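## Task

Pick the wine glass up off the table and hang it inverted on the rack so that its whole stem sits in a vacant curl of wire and the glass contacts only that wire. Fragility rules apply: the scene is lost if the glass is tossed or released from higher than about a thumb's length, if any glass tips over while no gripper holds it, or if it takes a blow as hard as such a fall. The glass already on the rack must still hang straight in its own curl at the end.

## Robot and tools

Robot: two six-joint arms with parallel grippers, left_arm and right_arm. Calibrated bases in the scene frame: left_arm at (+0.008, +0.372, 0) m, right_arm at (-0.006, -0.344, 0) m, the right one yawed very slightly.

Scene frame: origin at table-top height, halfway between the two nominal bases; +z up, +x out over the table, left_arm on the +y side. Arm names do not match image left and right. Reported end_effector_position (m) and end_effector_quat_wxyz are in this frame and can be off by a few centimetres, more at long reach. The gripper's fingers point along its own +z and close along its y; the reported position is the spot between the pads, about 1 cm short of the fingertips.

Row layout, used by every motion argument: one flat list of 14 numbers covering both arms, each in [-1, 1]. The first 7 are left_arm, the last 7 right_arm. Within each arm the order is: shoulder (joint2), elbow (joint3), wrist roll (joint6), wrist pitch (joint4), waist (joint1), wrist yaw (joint5), then gripper opening. The six joint numbers are offsets, not poses: they are scaled so 1.0 equals 2.224 rad for shoulder, elbow and waist and 8.485 rad for wrist roll, pitch and yaw, and they count from the arm's Joint targets as they stood when the action or move began. The opening number is absolute: +1 fully open, -1 closed. To leave an arm still, send 0 for its joints and repeat its current opening command (0 there is itself a command meaning half-open).

Joint ranges (rad): waist -2.618 to 3.054, shoulder 0 to 3.142, elbow 0 to 3.142, wrist pitch -1.571 to 1.571, wrist yaw -1.571 to 1.571, wrist roll -2.094 to 2.094. Asking for more than 0.059 rad beyond an end gets the action refused for both arms; true ends may differ by up to 0.059 rad. A result line "joint sent to its limit" means a joint was stopped at its end.

Tools:
- execute_actions(actions, cameras): actions is a list of actions; each action is a table of up to 15 rows, one row per 1/30 s step, the last row held until 15 steps pass. Each action's offsets count from the targets at that action's start, so repeating an offset keeps moving further. Large offsets take several actions because joint speed and target lead are capped; an arm whose targets would move the hand over 200 mm away gets scaled back. An empty list just returns the current state and images.
- move(target, speed, blend, opening_speed, blocking, cameras): target is one 14-number row or a list of up to 15 rows, every row an offset from the same starting Joint targets (not chained). speed is rad/s for the joint with farthest to travel, 0.01 to 12.57, default 0.5, one value or one per row. blend (rad) rounds corners between rows. opening_speed (per second on the -1..+1 scale, at least 0.2) ramps the gripper. All joints move together, paths avoid nothing, and the whole move is capped at 10 s. blocking=false returns after about 0.5 s while the move continues. The result adds a "move:" line such as done, off_target, moving, held or fault, plus limits=held if steps were withheld.
- wait(seconds 0 to 10): lets time pass holding the last commands.
- stop(): brakes a running move.
- zoom_image(camera, region [x0, y0, x1, y1] in pixels, at most 504x504) on cam_high, cam_left_wrist or cam_right_wrist, each 896x504; only cameras in the newest images can be zoomed.
- read_manual(section): licence texts only.
- finished_scene(scene): ends scene 1 or 2 irreversibly and reports success; the goal must hold with the robot off it.

Result lines: Joint positions and Joint velocities per arm in the joint order above (rad, rad/s), each block ending with the finger gap in metres (0.093 fully open) and its rate. Joint targets is the base that your next offsets count from. Tool commands shows current gripper commands. grip_measured is the motor on the -1..+1 scale: pads meet near -0.94, and each millimetre of object width adds about 0.0208; readings may sit up to 0.02 high. To grip firmly, command about 0.24 below the reading for the object's width and keep sending it; release by sending well above that reading. Grip force is roughly 50 to 65 N per pad. Joint torques follow the position order; entries 1, 2 and 5 wrap at ±28 N m. "joint command not followed" means the clearance check altered some targets. MOTOR HOT appears at 75 °C; at 90 °C the arm folds and idles for the rest of the scene.

Cameras: cam_high is fixed overhead; the wrist cameras ride on each gripper and can lag during motion. Calibration data is given in the original setup and may be off by a few millimetres or degrees.

Avoid: dropping or releasing the glass more than a thumb's length up, tipping any glass, knocking glasses or the rack hard, fast contacts and hard presses, any hit or squeeze between the two arms (including one gripper closing on the other's fingers), anything leaving the table, and long holds with arms outstretched that heat motors. Loose objects may get occasional small pushes. Move slowly near the glass and rack, and watch the move line and images before releasing.

Each tool is called as name(argument=value, ...) on one line, values as JSON.

## Session

execute_actions(actions=[])

Scene clock: 0.00 s.
left_arm: end_effector_position=(+0.3949, +0.3914, +0.0679) grip_measured=+1.000 end_effector_quat_wxyz=(+0.553, -0.018, +0.831, +0.046) | right_arm: end_effector_position=(+0.3796, -0.3360, +0.0912) grip_measured=+1.000 end_effector_quat_wxyz=(+0.551, -0.005, +0.834, +0.033)
Joint names: [shoulder, elbow, wrist roll, wrist pitch, waist, wrist yaw]
Joint positions: left_arm=[1.625 0.355 0.026 0.875 0.015 -0.084 0.093] | right_arm=[1.484 0.388 0.024 0.692 -0.023 -0.067 0.093]
Joint velocities: within noise
Joint torques (N m): no reading
Heat: left arm: 34 °C; right arm: 37 °C.
Joint targets: left_arm=[1.615 0.364 0.027 0.885 0.015 -0.084] | right_arm=[1.478 0.396 0.024 0.694 -0.023 -0.067]
Tool commands: left_gripper/opening=+1.0 right_gripper/opening=+1.0

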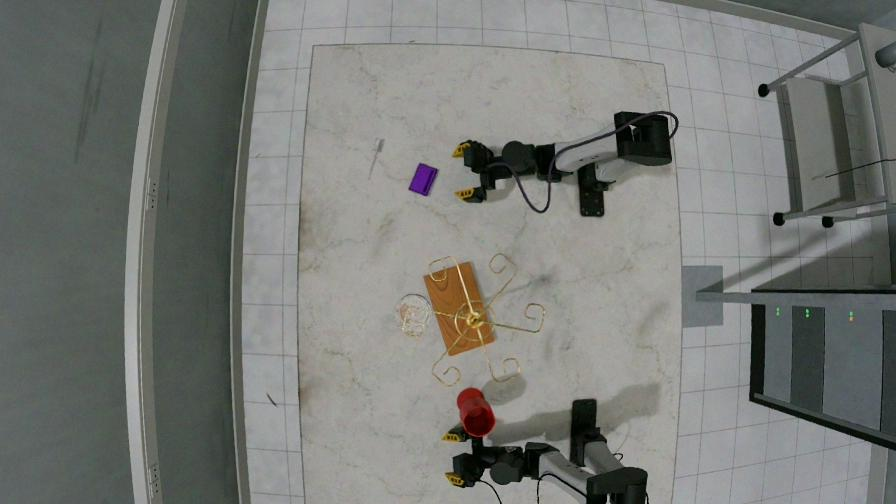

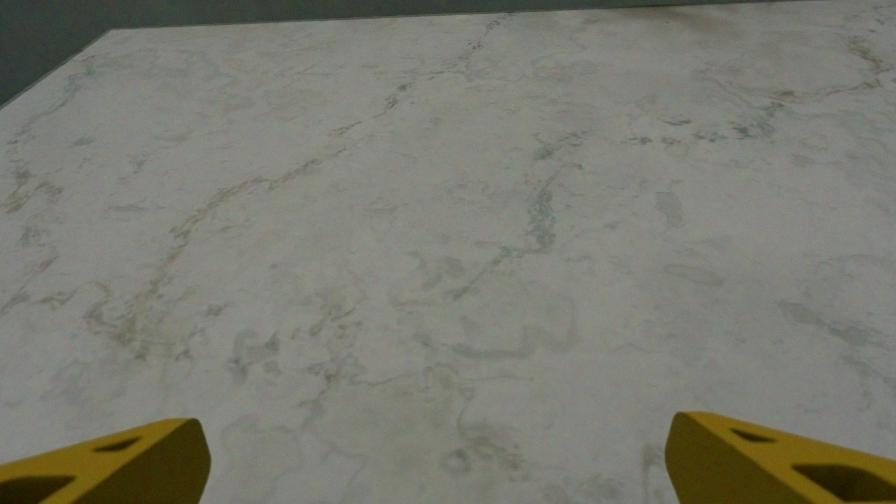

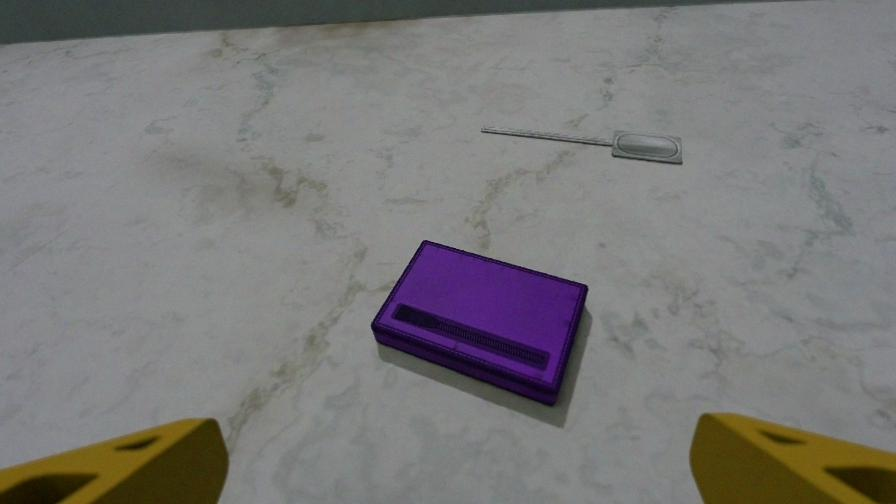

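zoom_image(camera="cam_high", region=[360, 230, 600, 450])

zoom_image(camera="cam_high", region=[380, 360, 560, 500])

Scaled by 2.100 from the camera's 896x504 image, which has a finer 1280x720 frame.

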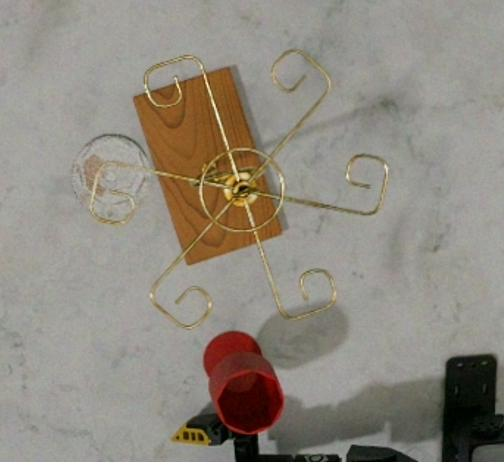

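Scaled by 2.800 from the camera's 896x504 image, which has a finer 1280x720 frame.

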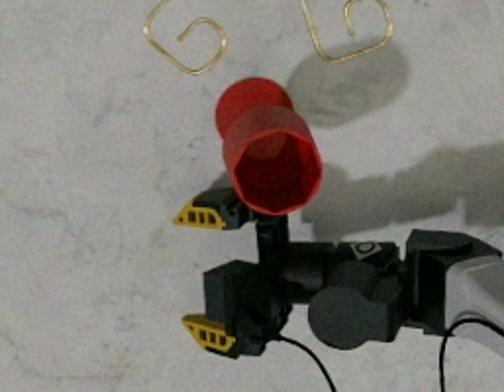

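move(target=[[-0.506, 0.065, 0.0, -0.398, 0.0, 0.0, 1.0, -0.44, 0.047, 0.0, -0.312, 0.0, 0.0, 1.0], [-0.506, 0.065, 0.0, -0.398, 0.27, 0.495, 1.0, -0.44, 0.047, 0.0, -0.312, 0.46, 0.0, 1.0]], speed=1.2, blend=0.1, blocking=false, cameras=["cam_high"])

zoom_image(camera="cam_high", region=[420, 330, 540, 400])

zoom_image(camera="cam_high", region=[390, 240, 560, 340])

target 1 of 2 would take left_arm's wrist pitch more than 0.059 radians past the lower end of its range (-1.571 radians), so nothing of the call was run. Give that joint a number nearer 0 in that row, or first move the joint away from that end.
Scene clock: 303.13 s.
left_arm: end_effector_position=(+0.3949, +0.3914, +0.0679) grip_measured=+1.000 end_effector_quat_wxyz=(+0.553, -0.018, +0.831, +0.046) | right_arm: end_effector_position=(+0.3796, -0.3360, +0.0912) grip_measured=+1.000 end_effector_quat_wxyz=(+0.551, -0.005, +0.834, +0.033)
Joint names: [shoulder, elbow, wrist roll, wrist pitch, waist, wrist yaw]
Joint positions: left_arm=[1.625 0.355 0.026 0.875 0.015 -0.084 0.093] | right_arm=[1.484 0.388 0.024 0.692 -0.023 -0.067 0.093]
Joint velocities: within noise
Joint torques (N m): left_arm=[-7.23 4.37 -0.08 1.94 -0.38 -0.04] | right_arm=[-5.68 5.75 -0.09 1.78 -0.18 -0.17]
Heat: left arm: 50 °C; right arm: 41 °C.
Joint targets: left_arm=[1.615 0.364 0.027 0.885 0.015 -0.084] | right_arm=[1.478 0.396 0.024 0.694 -0.023 -0.067]
Tool commands: left_gripper/opening=+1.0 right_gripper/opening=+1.0

Scaled by 4.200 from the camera's 896x504 image, which has a finer 1280x720 frame.

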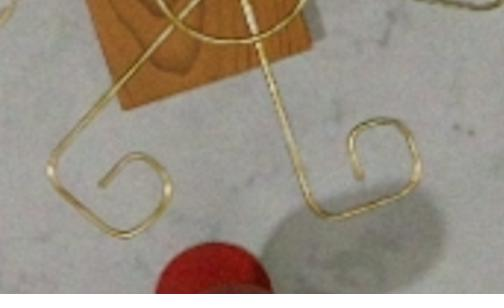

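Scaled by 2.965 from the camera's 896x504 image, which has a finer 1280x720 frame.

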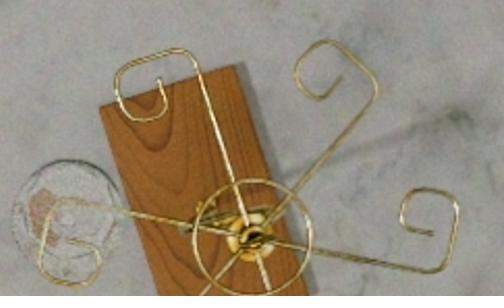

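move(target=[[0, 0, 0, 0, 0.2316, 0, 1.0, -0.44, 0.047, 0.0, -0.0818, 0.2, 0.0, 1.0], [0.1486, -0.0582, 0.0263, 0.0679, 0.2316, 0.1926, 1.0, -0.44, 0.047, 0.0, -0.0818, 0.46, 0.0, 1.0]], speed=1.5, blend=0.1)

Scene clock: 336.53 s.
left_arm: end_effector_position=(+0.2829, +0.3370, +0.0886) grip_measured=+1.000 end_effector_quat_wxyz=(+0.611, +0.335, +0.626, -0.349) | right_arm: end_effector_position=(+0.1325, -0.1044, +0.2904) grip_measured=+1.000 end_effector_quat_wxyz=(+0.599, -0.357, +0.617, +0.367)
Joint names: [shoulder, elbow, wrist roll, wrist pitch, waist, wrist yaw]
Joint positions: left_arm=[1.937 0.24 0.236 1.434 0.528 1.535 0.093] | right_arm=[0.499 0.475 0.024 0.009 0.993 -0.066 0.093]
Joint velocities: within noise
Joint torques (N m): left_arm=[-5.39 0.84 0.1 1.51 0.02 0.21] | right_arm=[0.58 8.73 -0.06 1.71 0.62 -0.18]
Heat: left arm: 50 °C; right arm: 41 °C.
Joint targets: left_arm=[1.946 0.234 0.250 1.461 0.531 1.550] | right_arm=[0.499 0.501 0.024 0.001 1.000 -0.067]
move: done
camera_calibration:
cam_left_wrist: T_world_to_cam=[[-0.852145, -0.52301, 0.0175597, 0.417113], [-0.23279, 0.348807, -0.907823, 0.0689012], [0.468676, -0.777685, -0.418985, 0.247208], [0, 0, 0, 1]] pos_world=[0.255619, 0.386371, 0.158802]
cam_right_wrist: T_world_to_cam=[[0.871756, -0.485741, -0.0640061, -0.14596], [-0.255526, -0.339299, -0.905308, 0.301498], [0.418028, 0.805563, -0.419906, 0.228478], [0, 0, 0, 1]] pos_world=[0.108773, -0.152654, 0.359545]

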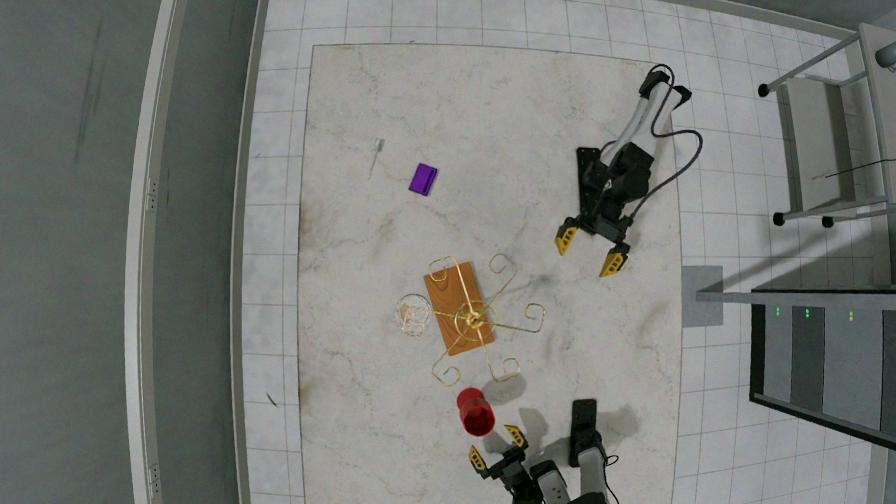

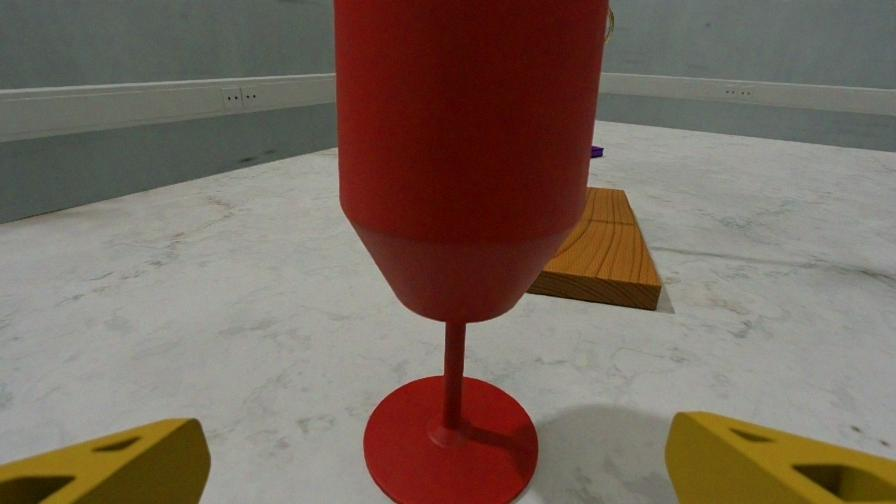

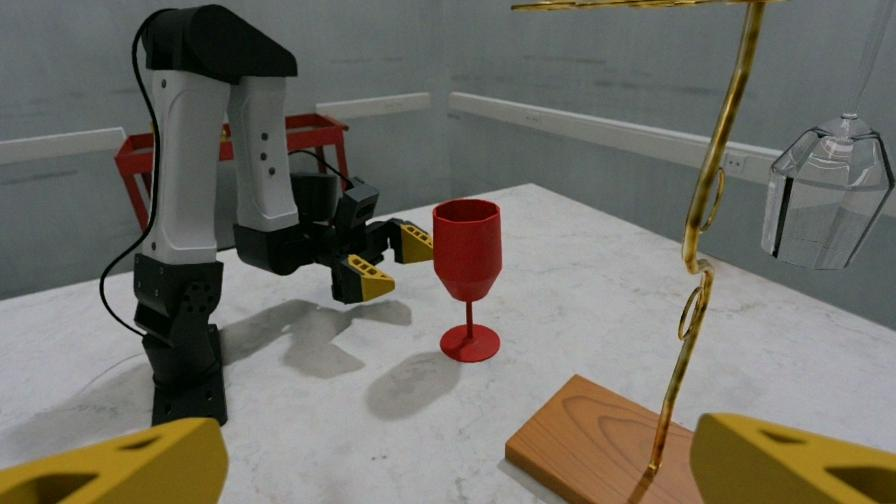

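move(target=[0, 0, 0, 0, 0, 0, 1.0, 0, 0, 0.0, 0.0413, 0, 0.0, 1.0], speed=1.5, cameras=["cam_right_wrist"])

Scene clock: 462.53 s.
left_arm: end_effector_position=(+0.2828, +0.3370, +0.0887) grip_measured=+1.000 end_effector_quat_wxyz=(+0.612, +0.336, +0.626, -0.349) | right_arm: end_effector_position=(+0.1266, -0.1138, +0.3664) grip_measured=+1.000 end_effector_quat_wxyz=(+0.691, -0.303, +0.509, +0.414)
Joint names: [shoulder, elbow, wrist roll, wrist pitch, waist, wrist yaw]
Joint positions: left_arm=[1.937 0.24 0.236 1.435 0.528 1.536 0.093] | right_arm=[0.499 0.475 0.024 0.328 0.993 -0.066 0.093]
Joint velocities: within noise
Joint torques (N m): left_arm=[-5.29 0.98 0.13 1.51 -0.08 0.29] | right_arm=[0.73 8.58 -0.11 1.79 0.51 -0.18]
Heat: left arm: 44 °C; right arm: 44 °C.
Joint targets: left_arm=[1.946 0.234 0.250 1.461 0.531 1.550] | right_arm=[0.499 0.501 0.024 0.351 1.000 -0.067]
move: done
camera_calibration:
cam_right_wrist: T_world_to_cam=[[0.881017, -0.471055, -0.0437789, -0.147358], [-0.0927051, -0.081157, -0.992381, 0.406332], [0.463913, 0.878363, -0.11517, 0.161239], [0, 0, 0, 1]] pos_world=[0.0926926, -0.178064, 0.415355]
Images, in order (width x height): cam_right_wrist 896x504.

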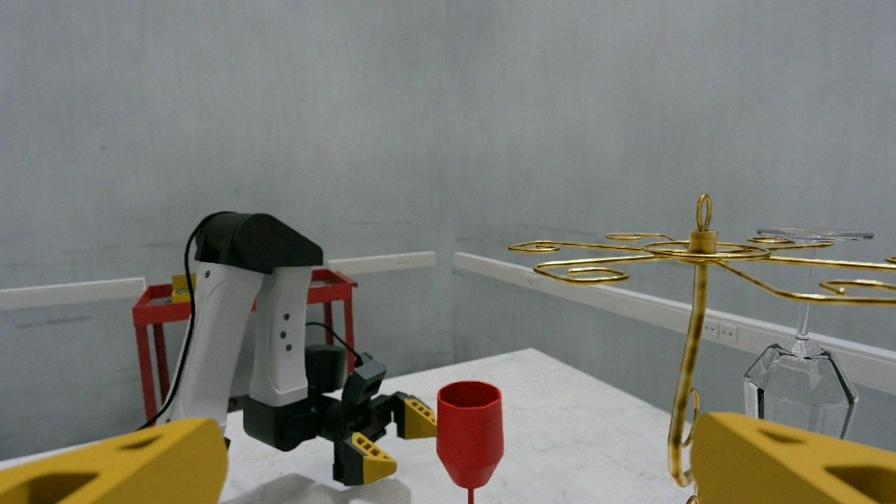

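move(target=[-0.1455, 0.0121, -0.02946, -0.01179, -0.0024, 0.0007, 1.0, 0, 0, 0, 0, 0, 0, 1.0], speed=1.0, cameras=["cam_left_wrist"])

Scene clock: 511.57 s.
left_arm: end_effector_position=(+0.2814, +0.3361, +0.1433) grip_measured=+1.000 end_effector_quat_wxyz=(+0.613, +0.335, +0.623, -0.352) | right_arm: end_effector_position=(+0.1265, -0.1139, +0.3668) grip_measured=+1.000 end_effector_quat_wxyz=(+0.692, -0.302, +0.508, +0.415)
Joint names: [shoulder, elbow, wrist roll, wrist pitch, waist, wrist yaw]
Joint positions: left_arm=[1.64 0.244 0.006 1.362 0.528 1.542 0.093] | right_arm=[0.499 0.475 0.024 0.33 0.993 -0.066 0.093]
Joint velocities: within noise
Joint torques (N m): left_arm=[-6.74 4.03 -0.09 1.28 -0.65 0.16] | right_arm=[0.54 8.58 -0.09 1.79 0.55 -0.16]
Heat: left arm: 43 °C; right arm: 44 °C.
Joint targets: left_arm=[1.622 0.261 0.000 1.361 0.525 1.556] | right_arm=[0.499 0.501 0.024 0.351 1.000 -0.067]
move: done
camera_calibration:
cam_left_wrist: T_world_to_cam=[[-0.855143, -0.518038, 0.0191446, 0.413225], [-0.228162, 0.342961, -0.911219, 0.119674], [0.46548, -0.783591, -0.411477, 0.271869], [0, 0, 0, 1]] pos_world=[0.254122, 0.386057, 0.213006]
Images, in order (width x height): cam_left_wrist 896x504.

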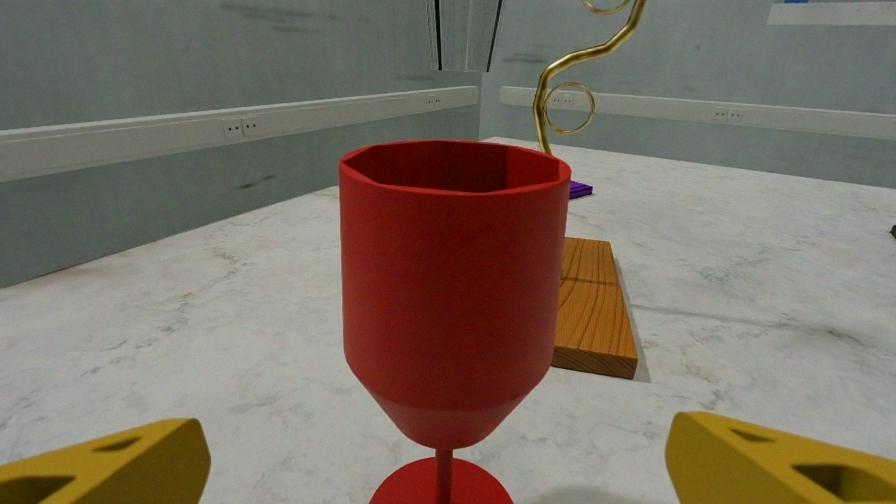

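move(target=[[0.009, 0.0101, 0, -0.0003, -0.0952, -0.0251, 1.0, 0, 0, 0, 0, 0, 0, 1.0], [0.0306, 0.0364, 0, -0.0015, -0.1823, -0.0478, 1.0, 0, 0, 0, 0, 0, 0, 1.0]], speed=0.3, cameras=["cam_left_wrist", "cam_right_wrist"])

Scene clock: 546.30 s.
left_arm: end_effector_position=(+0.3235, +0.2546, +0.1468) grip_measured=+1.000 end_effector_quat_wxyz=(+0.610, +0.351, +0.616, -0.354) | right_arm: end_effector_position=(+0.1265, -0.1139, +0.3669) grip_measured=+1.000 end_effector_quat_wxyz=(+0.692, -0.302, +0.508, +0.415)
Joint names: [shoulder, elbow, wrist roll, wrist pitch, waist, wrist yaw]
Joint positions: left_arm=[1.682 0.32 0.005 1.348 0.124 1.166 0.093] | right_arm=[0.499 0.475 0.024 0.33 0.993 -0.066 0.093]
Joint velocities: within noise
Joint torques (N m): left_arm=[-4.86 4.75 -0.16 1.47 -0.8 -0.17] | right_arm=[0.77 8.49 -0.11 1.83 0.54 -0.23]
Heat: left arm: 40 °C; right arm: 44 °C.
Joint targets: left_arm=[1.690 0.342 0.000 1.348 0.120 1.151] | right_arm=[0.499 0.501 0.024 0.351 1.000 -0.067]
move: done
camera_calibration:
cam_left_wrist: T_world_to_cam=[[-0.869594, -0.493763, -0.00210668, 0.408625], [-0.203629, 0.362502, -0.909465, 0.147246], [0.449824, -0.790437, -0.415774, 0.197382], [0, 0, 0, 1]] pos_world=[0.296535, 0.304405, 0.216842]
cam_right_wrist: T_world_to_cam=[[0.88103, -0.471043, -0.0436436, -0.147406], [-0.0916931, -0.079533, -0.992606, 0.406899], [0.464089, 0.878518, -0.113262, 0.160715], [0, 0, 0, 1]] pos_world=[0.092593, -0.178263, 0.415661]
Images, in order (width x height): cam_left_wrist 896x504, cam_right_wrist 896x504.

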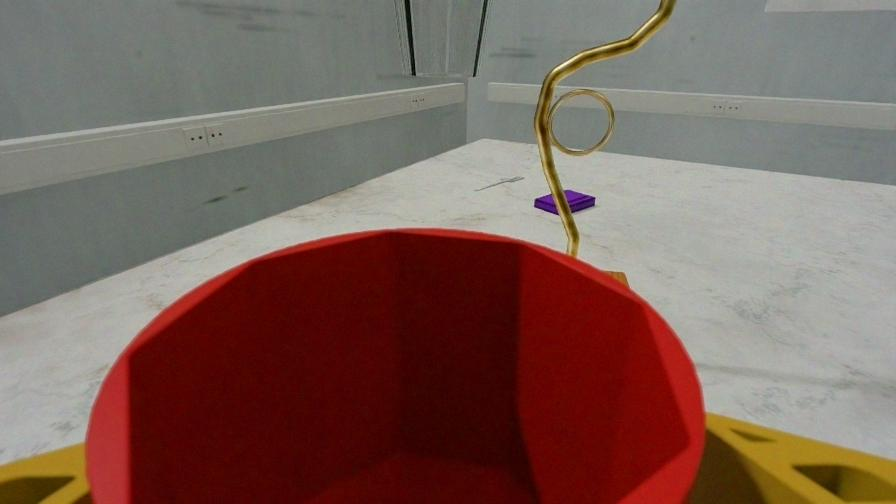

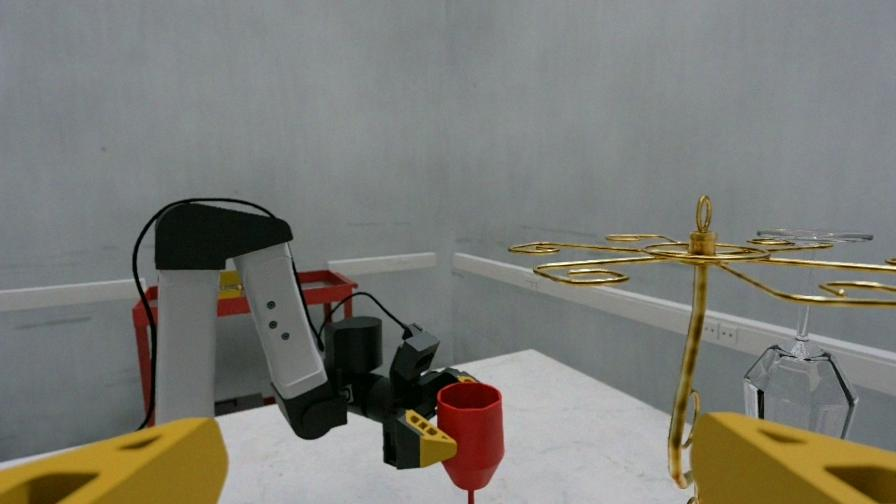

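move(target=[[0, 0, 0, 0, 0, -0.0048, 1.0, 0, 0, 0, 0, 0, 0, 1.0], [0, 0, 0, 0, 0, -0.0048, 0.4, 0, 0, 0, 0, 0, 0, 1.0]], speed=0.3, opening_speed=0.6, cameras=["cam_left_wrist"])

Scene clock: 566.00 s.
left_arm: end_effector_position=(+0.3294, +0.2583, +0.1466) grip_measured=+0.541 end_effector_quat_wxyz=(+0.617, +0.338, +0.623, -0.341) | right_arm: end_effector_position=(+0.1265, -0.1139, +0.3669) grip_measured=+1.000 end_effector_quat_wxyz=(+0.692, -0.302, +0.508, +0.415)
Joint names: [shoulder, elbow, wrist roll, wrist pitch, waist, wrist yaw]
Joint positions: left_arm=[1.682 0.32 0.005 1.347 0.124 1.125 0.071] | right_arm=[0.499 0.475 0.024 0.33 0.993 -0.066 0.093]
Joint velocities: within noise
Joint torques (N m): left_arm=[-4.96 4.56 -0.13 1.56 -0.8 -0.1] | right_arm=[0.55 8.51 -0.1 1.77 0.59 -0.17]
Heat: left arm: 42 °C; right arm: 45 °C.
Joint targets: left_arm=[1.690 0.342 0.000 1.348 0.120 1.110] | right_arm=[0.499 0.501 0.024 0.351 1.000 -0.067]
move: done
camera_calibration:
cam_left_wrist: T_world_to_cam=[[-0.848502, -0.529192, -0.000909177, 0.417542], [-0.219704, 0.353834, -0.909138, 0.154429], [0.48143, -0.771205, -0.416494, 0.182145], [0, 0, 0, 1]] pos_world=[0.300524, 0.306789, 0.216639]
Images, in order (width x height): cam_left_wrist 896x504.

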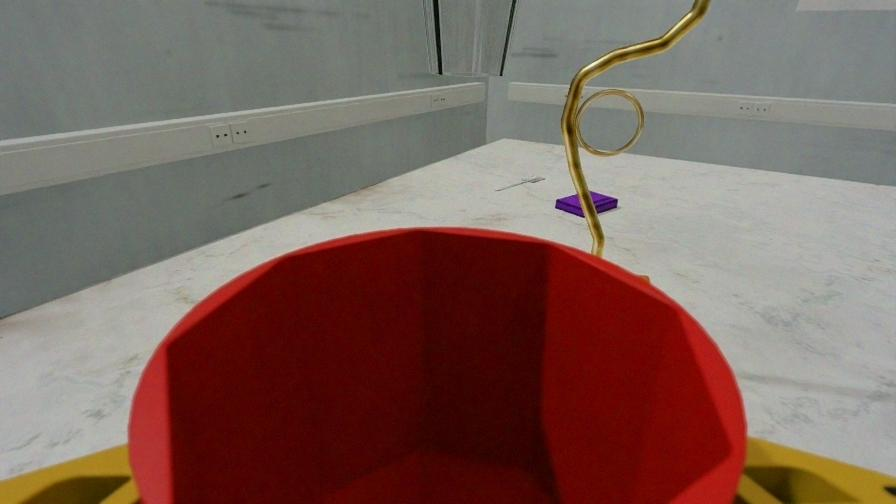

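move(target=[[-0.243, 0.1574, 0, -0.1049, 0, 0, 0.4, 0, 0, 0, 0, 0, 0, 1.0], [-0.0811, 0.4045, -0.2239, -0.2734, 0, 0.0519, 0.4, 0, 0, 0, 0, 0, 0, 1.0]], speed=[0.8, 1.2], blend=0.1, cameras=["cam_high", "cam_right_wrist"])

Scene clock: 652.33 s.
left_arm: end_effector_position=(+0.3275, +0.2443, +0.2695) grip_measured=+0.527 end_effector_quat_wxyz=(+0.332, +0.518, -0.559, +0.555) | right_arm: end_effector_position=(+0.1265, -0.1139, +0.3669) grip_measured=+1.000 end_effector_quat_wxyz=(+0.692, -0.302, +0.508, +0.415)
Joint names: [shoulder, elbow, wrist roll, wrist pitch, waist, wrist yaw]
Joint positions: left_arm=[1.503 1.207 -1.768 -0.801 0.124 1.387 0.07] | right_arm=[0.499 0.475 0.024 0.33 0.993 -0.066 0.093]
Joint velocities: within noise
Joint torques (N m): left_arm=[-6.3 7.75 -1.59 -0.73 -0.85 1.98] | right_arm=[0.68 8.54 -0.09 1.76 0.47 -0.23]
Heat: left arm: 42 °C; right arm: 46 °C.
Joint targets: left_arm=[1.510 1.242 -1.900 -0.972 0.120 1.550] | right_arm=[0.499 0.501 0.024 0.351 1.000 -0.067]
move: off_target (left_arm); left_arm: the wrist pitch is farthest, 0.170 rad from its target
camera_calibration:
cam_right_wrist: T_world_to_cam=[[0.88103, -0.471043, -0.0436436, -0.147406], [-0.0916931, -0.079533, -0.992606, 0.406899], [0.464089, 0.878518, -0.113262, 0.160715], [0, 0, 0, 1]] pos_world=[0.092593, -0.178263, 0.415661]
Images, in order (width x height): cam_high 896x504, cam_right_wrist 896x504.

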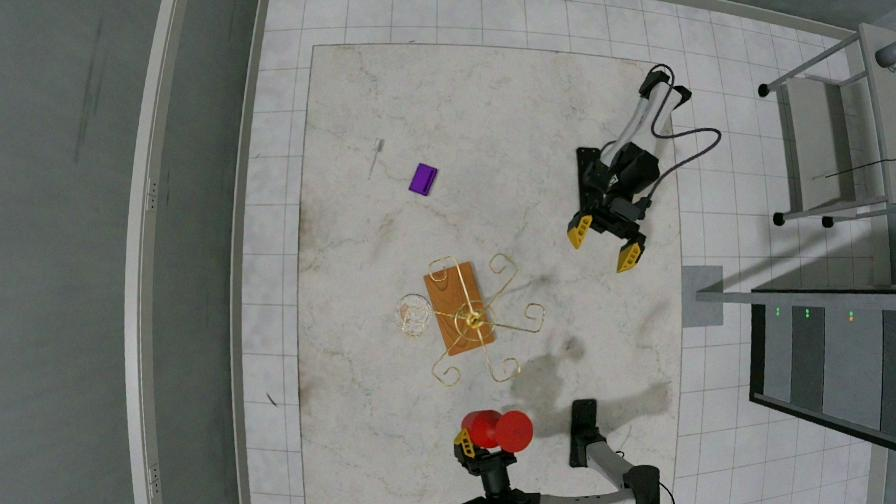

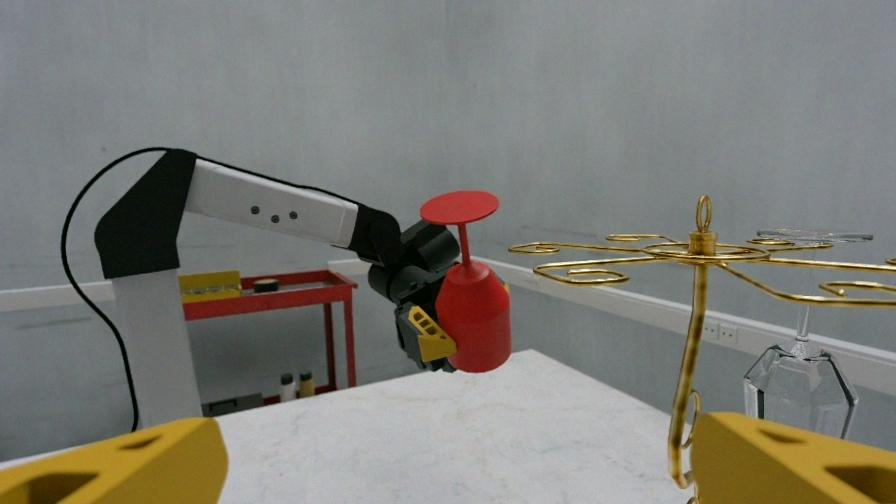

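move(target=[-0.0189, -0.0504, -0.0283, 0.0074, -0.1475, 0.0083, 0.4, 0, 0, 0, 0, 0, 0, 1.0], speed=0.5, cameras=["cam_high", "cam_right_wrist"])

zoom_image(camera="cam_high", region=[420, 300, 580, 440])

Scene clock: 727.20 s.
left_arm: end_effector_position=(+0.2652, +0.1479, +0.2505) grip_measured=+0.527 end_effector_quat_wxyz=(-0.472, -0.488, +0.587, -0.441) | right_arm: end_effector_position=(+0.1265, -0.1139, +0.3669) grip_measured=+1.000 end_effector_quat_wxyz=(+0.692, -0.302, +0.508, +0.415)
Joint names: [shoulder, elbow, wrist roll, wrist pitch, waist, wrist yaw]
Joint positions: left_arm=[1.503 1.136 -1.972 -0.751 -0.208 1.386 0.07] | right_arm=[0.499 0.475 0.024 0.33 0.993 -0.066 0.093]
Joint velocities: within noise
Joint torques (N m): left_arm=[-10.14 4.66 -1.6 -0.69 -0.51 2.32] | right_arm=[0.62 8.61 -0.08 1.83 0.39 -0.13]
Heat: left arm: 40 °C; right arm: 46 °C.
Joint targets: left_arm=[1.468 1.130 -2.103 -0.909 -0.208 1.585] | right_arm=[0.499 0.501 0.024 0.351 1.000 -0.067]
joint sent to its limit (left arm) — the wrist yaw, upper limit; the wrist roll, lower limit.
move: off_target (left_arm); left_arm: the wrist yaw is farthest, 0.235 rad from its target
camera_calibration:
cam_right_wrist: T_world_to_cam=[[0.88103, -0.471043, -0.0436436, -0.147406], [-0.0916931, -0.079533, -0.992606, 0.406899], [0.464089, 0.878518, -0.113262, 0.160715], [0, 0, 0, 1]] pos_world=[0.092593, -0.178263, 0.415661]
Images, in order (width x height): cam_high 896x504, cam_right_wrist 896x504.

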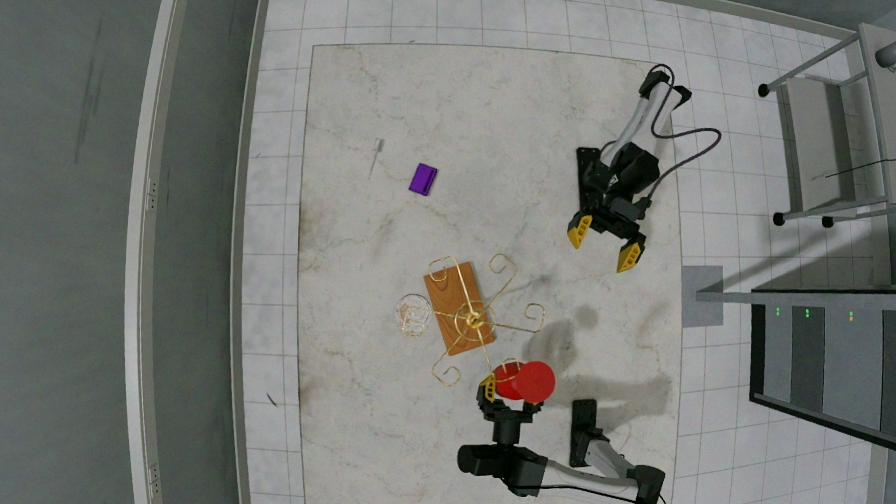

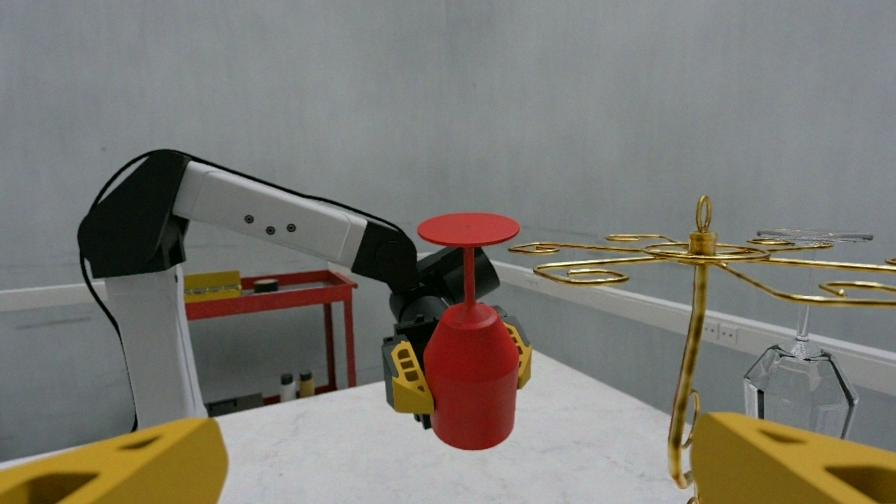

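Scaled by 3.150 from the camera's 896x504 image, which has a finer 1280x720 frame.

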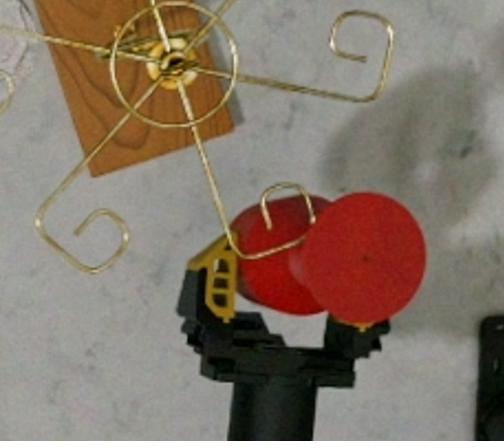

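move(target=[[0.0324, 0.0607, 0, -0.0074, -0.0435, 0, 0.4, 0, 0, 0, 0, 0, 0, 1.0], [0.1068, 0.1419, 0, -0.0092, -0.0755, 0, 0.4, 0, 0, 0, 0, 0, 0, 1.0], [0.1612, 0.2093, 0, -0.0126, -0.0512, 0, 0.4, 0, 0, 0, 0, 0, 0, 1.0]], speed=0.4, blend=[0.02, 0.02, 0], cameras=["cam_high", "cam_right_wrist"])

zoom_image(camera="cam_high", region=[440, 300, 560, 400])

zoom_image(camera="cam_right_wrist", region=[460, 160, 760, 330])

Scene clock: 808.00 s.
left_arm: end_effector_position=(+0.3264, +0.0905, +0.2701) grip_measured=+0.527 end_effector_quat_wxyz=(-0.475, -0.438, +0.628, -0.433) | right_arm: end_effector_position=(+0.1265, -0.1139, +0.3669) grip_measured=+1.000 end_effector_quat_wxyz=(+0.692, -0.302, +0.508, +0.415)
Joint names: [shoulder, elbow, wrist roll, wrist pitch, waist, wrist yaw]
Joint positions: left_arm=[1.822 1.559 -1.972 -0.785 -0.323 1.368 0.07] | right_arm=[0.499 0.475 0.024 0.33 0.993 -0.066 0.093]
Joint velocities: within noise
Joint torques (N m): left_arm=[-9.63 8.05 -1.58 -1.23 -0.24 2.38] | right_arm=[0.68 8.49 -0.1 1.8 0.54 -0.16]
Heat: left arm: 41 °C; right arm: 47 °C.
Joint targets: left_arm=[1.826 1.595 -2.103 -1.016 -0.322 1.585] | right_arm=[0.499 0.501 0.024 0.351 1.000 -0.067]
move: off_target (left_arm); left_arm: the wrist pitch is farthest, 0.231 rad from its target
camera_calibration:
cam_right_wrist: T_world_to_cam=[[0.88103, -0.471043, -0.0436436, -0.147406], [-0.0916931, -0.079533, -0.992606, 0.406899], [0.464089, 0.878518, -0.113262, 0.160715], [0, 0, 0, 1]] pos_world=[0.092593, -0.178263, 0.415661]
Images, in order (width x height): cam_high 896x504, cam_right_wrist 896x504.

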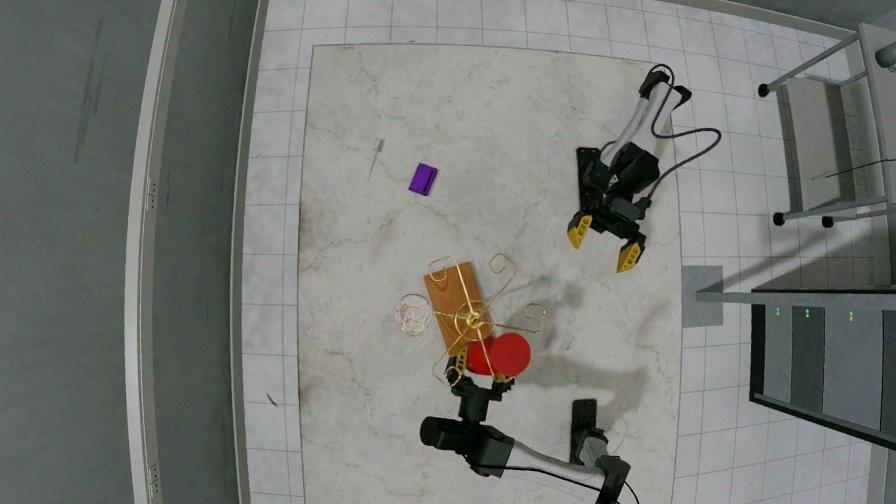

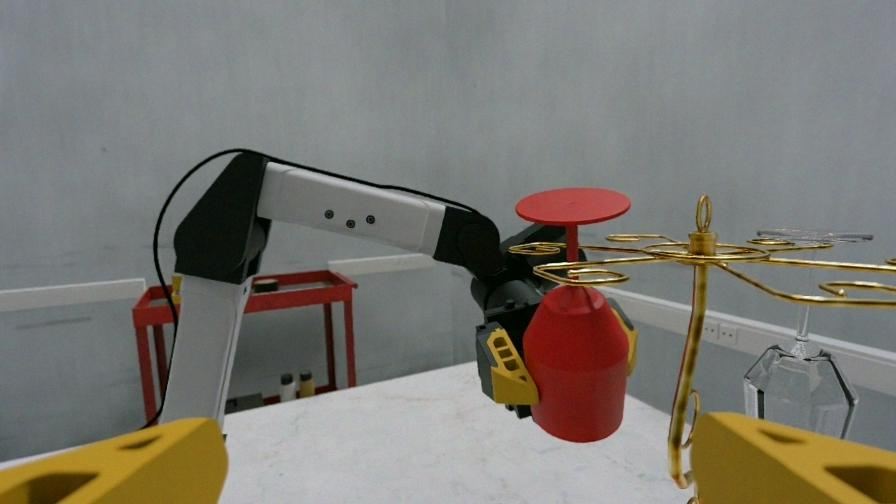

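Scaled by 4.200 from the camera's 896x504 image, which has a finer 1280x720 frame.

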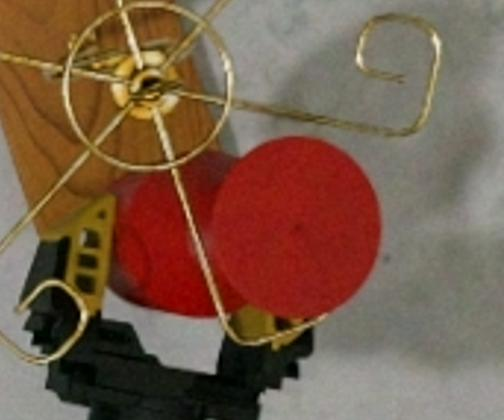

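Scaled by 1.680 from the camera's 896x504 image, which has a finer 1280x720 frame.

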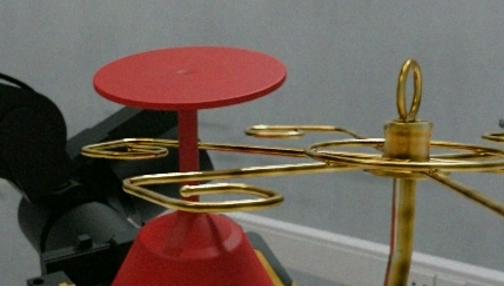

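move(target=[[0.0223, 0.0249, 0, -0.0089, 0.0036, 0, 0.4, 0, 0, 0, 0, 0, 0, 1.0], [-0.0513, -0.0638, 0, 0.0019, 0.0459, 0, 0.4, 0, 0, 0, 0, 0, 0, 1.0]], speed=[0.3, 0.3], cameras=["cam_high", "cam_right_wrist"])

zoom_image(camera="cam_high", region=[440, 310, 560, 410])

zoom_image(camera="cam_right_wrist", region=[430, 160, 730, 330])

Scene clock: 845.07 s.
left_arm: end_effector_position=(+0.3318, +0.1291, +0.2624) grip_measured=+0.527 end_effector_quat_wxyz=(-0.457, -0.486, +0.600, -0.441) | right_arm: end_effector_position=(+0.1265, -0.1139, +0.3669) grip_measured=+1.000 end_effector_quat_wxyz=(+0.692, -0.302, +0.508, +0.415)
Joint names: [shoulder, elbow, wrist roll, wrist pitch, waist, wrist yaw]
Joint positions: left_arm=[1.75 1.461 -1.971 -0.804 -0.223 1.351 0.07] | right_arm=[0.499 0.475 0.024 0.33 0.993 -0.066 0.093]
Joint velocities: within noise
Joint torques (N m): left_arm=[-13 4.64 -1.63 -0.96 -0.23 2.59] | right_arm=[0.77 8.57 -0.09 1.8 0.61 -0.16]
Heat: left arm: 44 °C; right arm: 47 °C.
Joint targets: left_arm=[1.712 1.453 -2.103 -1.000 -0.220 1.585] | right_arm=[0.499 0.501 0.024 0.351 1.000 -0.067]
move: off_target (left_arm); left_arm: the wrist yaw is farthest, 0.234 rad from its target
camera_calibration:
cam_right_wrist: T_world_to_cam=[[0.88103, -0.471043, -0.0436436, -0.147406], [-0.0916931, -0.079533, -0.992606, 0.406899], [0.464089, 0.878518, -0.113262, 0.160715], [0, 0, 0, 1]] pos_world=[0.092593, -0.178263, 0.415661]
Images, in order (width x height): cam_high 896x504, cam_right_wrist 896x504.

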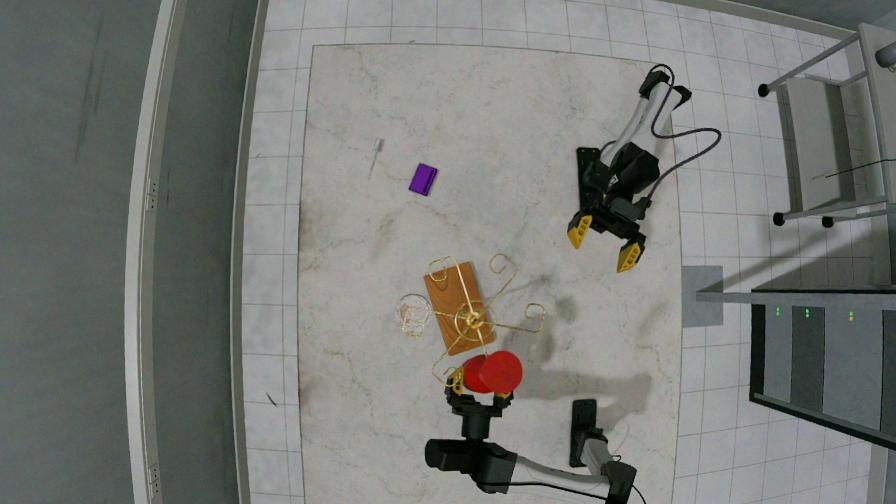

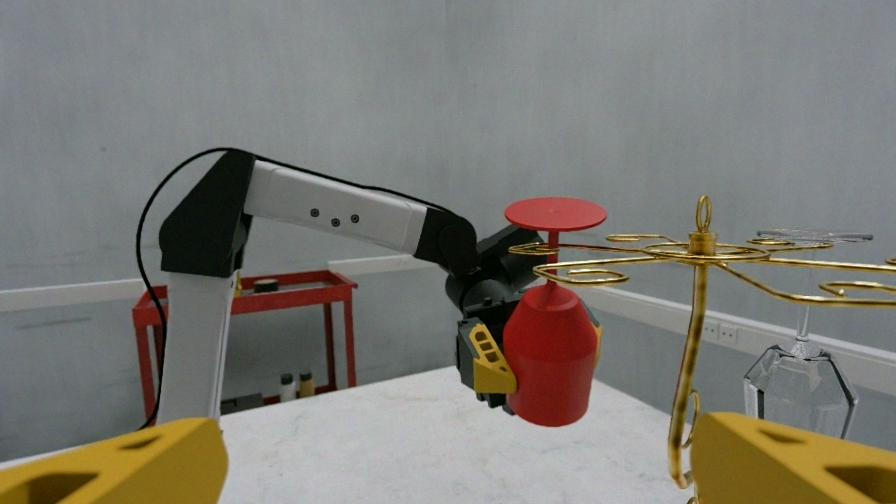

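Scaled by 4.200 from the camera's 896x504 image, which has a finer 1280x720 frame.

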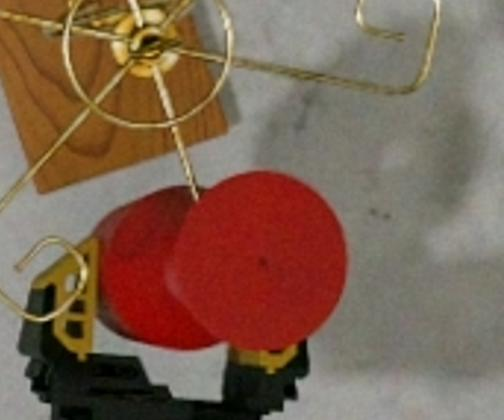

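Scaled by 1.680 from the camera's 896x504 image, which has a finer 1280x720 frame.

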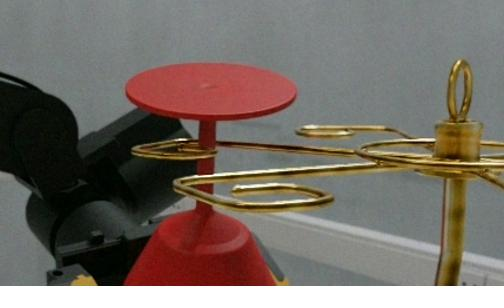

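move(target=[[-0.0139, -0.0139, 0, -0.013, 0.0112, 0, 0.4, 0, 0, 0, 0, 0, 0, 1.0], [-0.0139, -0.0427, 0, -0.0054, 0.0112, 0, 0.4, 0, 0, 0, 0, 0, 0, 1.0]], speed=0.2, cameras=["cam_high", "cam_right_wrist"])

zoom_image(camera="cam_right_wrist", region=[430, 160, 730, 330])

zoom_image(camera="cam_high", region=[440, 310, 560, 410])

Scene clock: 928.93 s.
left_arm: end_effector_position=(+0.3211, +0.1403, +0.2457) grip_measured=+0.527 end_effector_quat_wxyz=(-0.467, -0.512, +0.582, -0.425) | right_arm: end_effector_position=(+0.1265, -0.1139, +0.3669) grip_measured=+1.000 end_effector_quat_wxyz=(+0.692, -0.302, +0.508, +0.415)
Joint names: [shoulder, elbow, wrist roll, wrist pitch, waist, wrist yaw]
Joint positions: left_arm=[1.716 1.369 -1.971 -0.815 -0.2 1.349 0.07] | right_arm=[0.499 0.475 0.024 0.33 0.993 -0.066 0.093]
Joint velocities: within noise
Joint torques (N m): left_arm=[-12.48 4.33 -1.65 -1.46 -0.02 2.62] | right_arm=[0.58 8.57 -0.1 1.78 0.47 -0.18]
Heat: left arm: 50 °C; right arm: 48 °C.
Joint targets: left_arm=[1.682 1.359 -2.103 -1.045 -0.195 1.585] | right_arm=[0.499 0.501 0.024 0.351 1.000 -0.067]
move: off_target (left_arm); left_arm: the wrist yaw is farthest, 0.236 rad from its target
camera_calibration:
cam_right_wrist: T_world_to_cam=[[0.88103, -0.471043, -0.0436436, -0.147406], [-0.0916931, -0.079533, -0.992606, 0.406899], [0.464089, 0.878518, -0.113262, 0.160715], [0, 0, 0, 1]] pos_world=[0.092593, -0.178263, 0.415661]
Images, in order (width x height): cam_high 896x504, cam_right_wrist 896x504.

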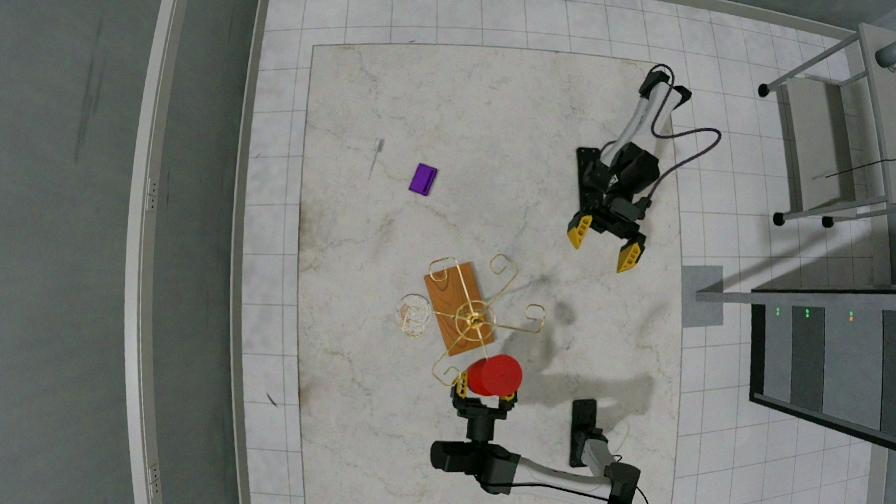

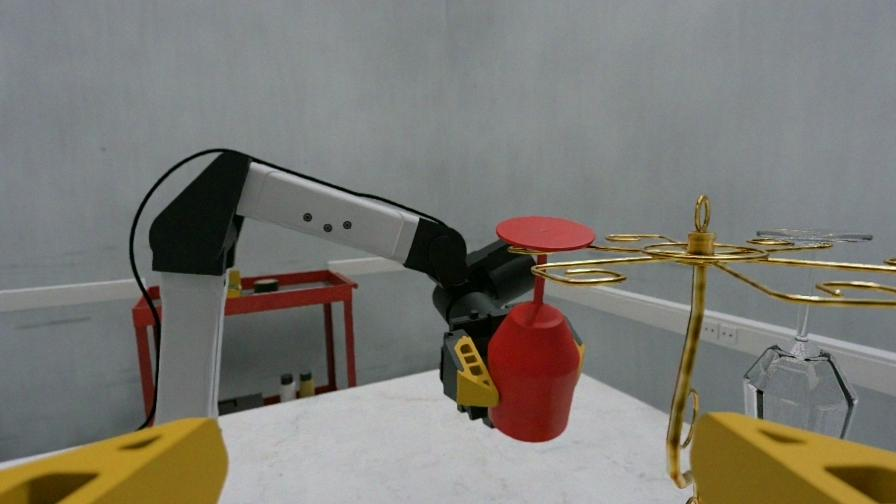

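Scaled by 1.680 from the camera's 896x504 image, which has a finer 1280x720 frame.

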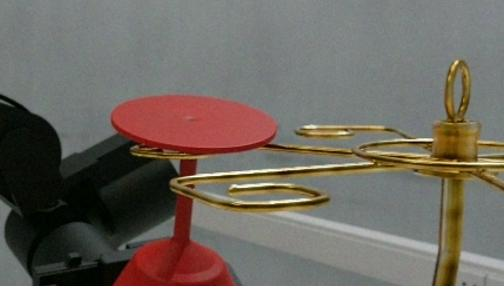

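Scaled by 4.200 from the camera's 896x504 image, which has a finer 1280x720 frame.

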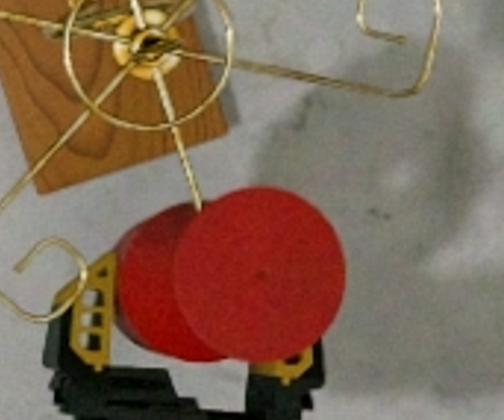

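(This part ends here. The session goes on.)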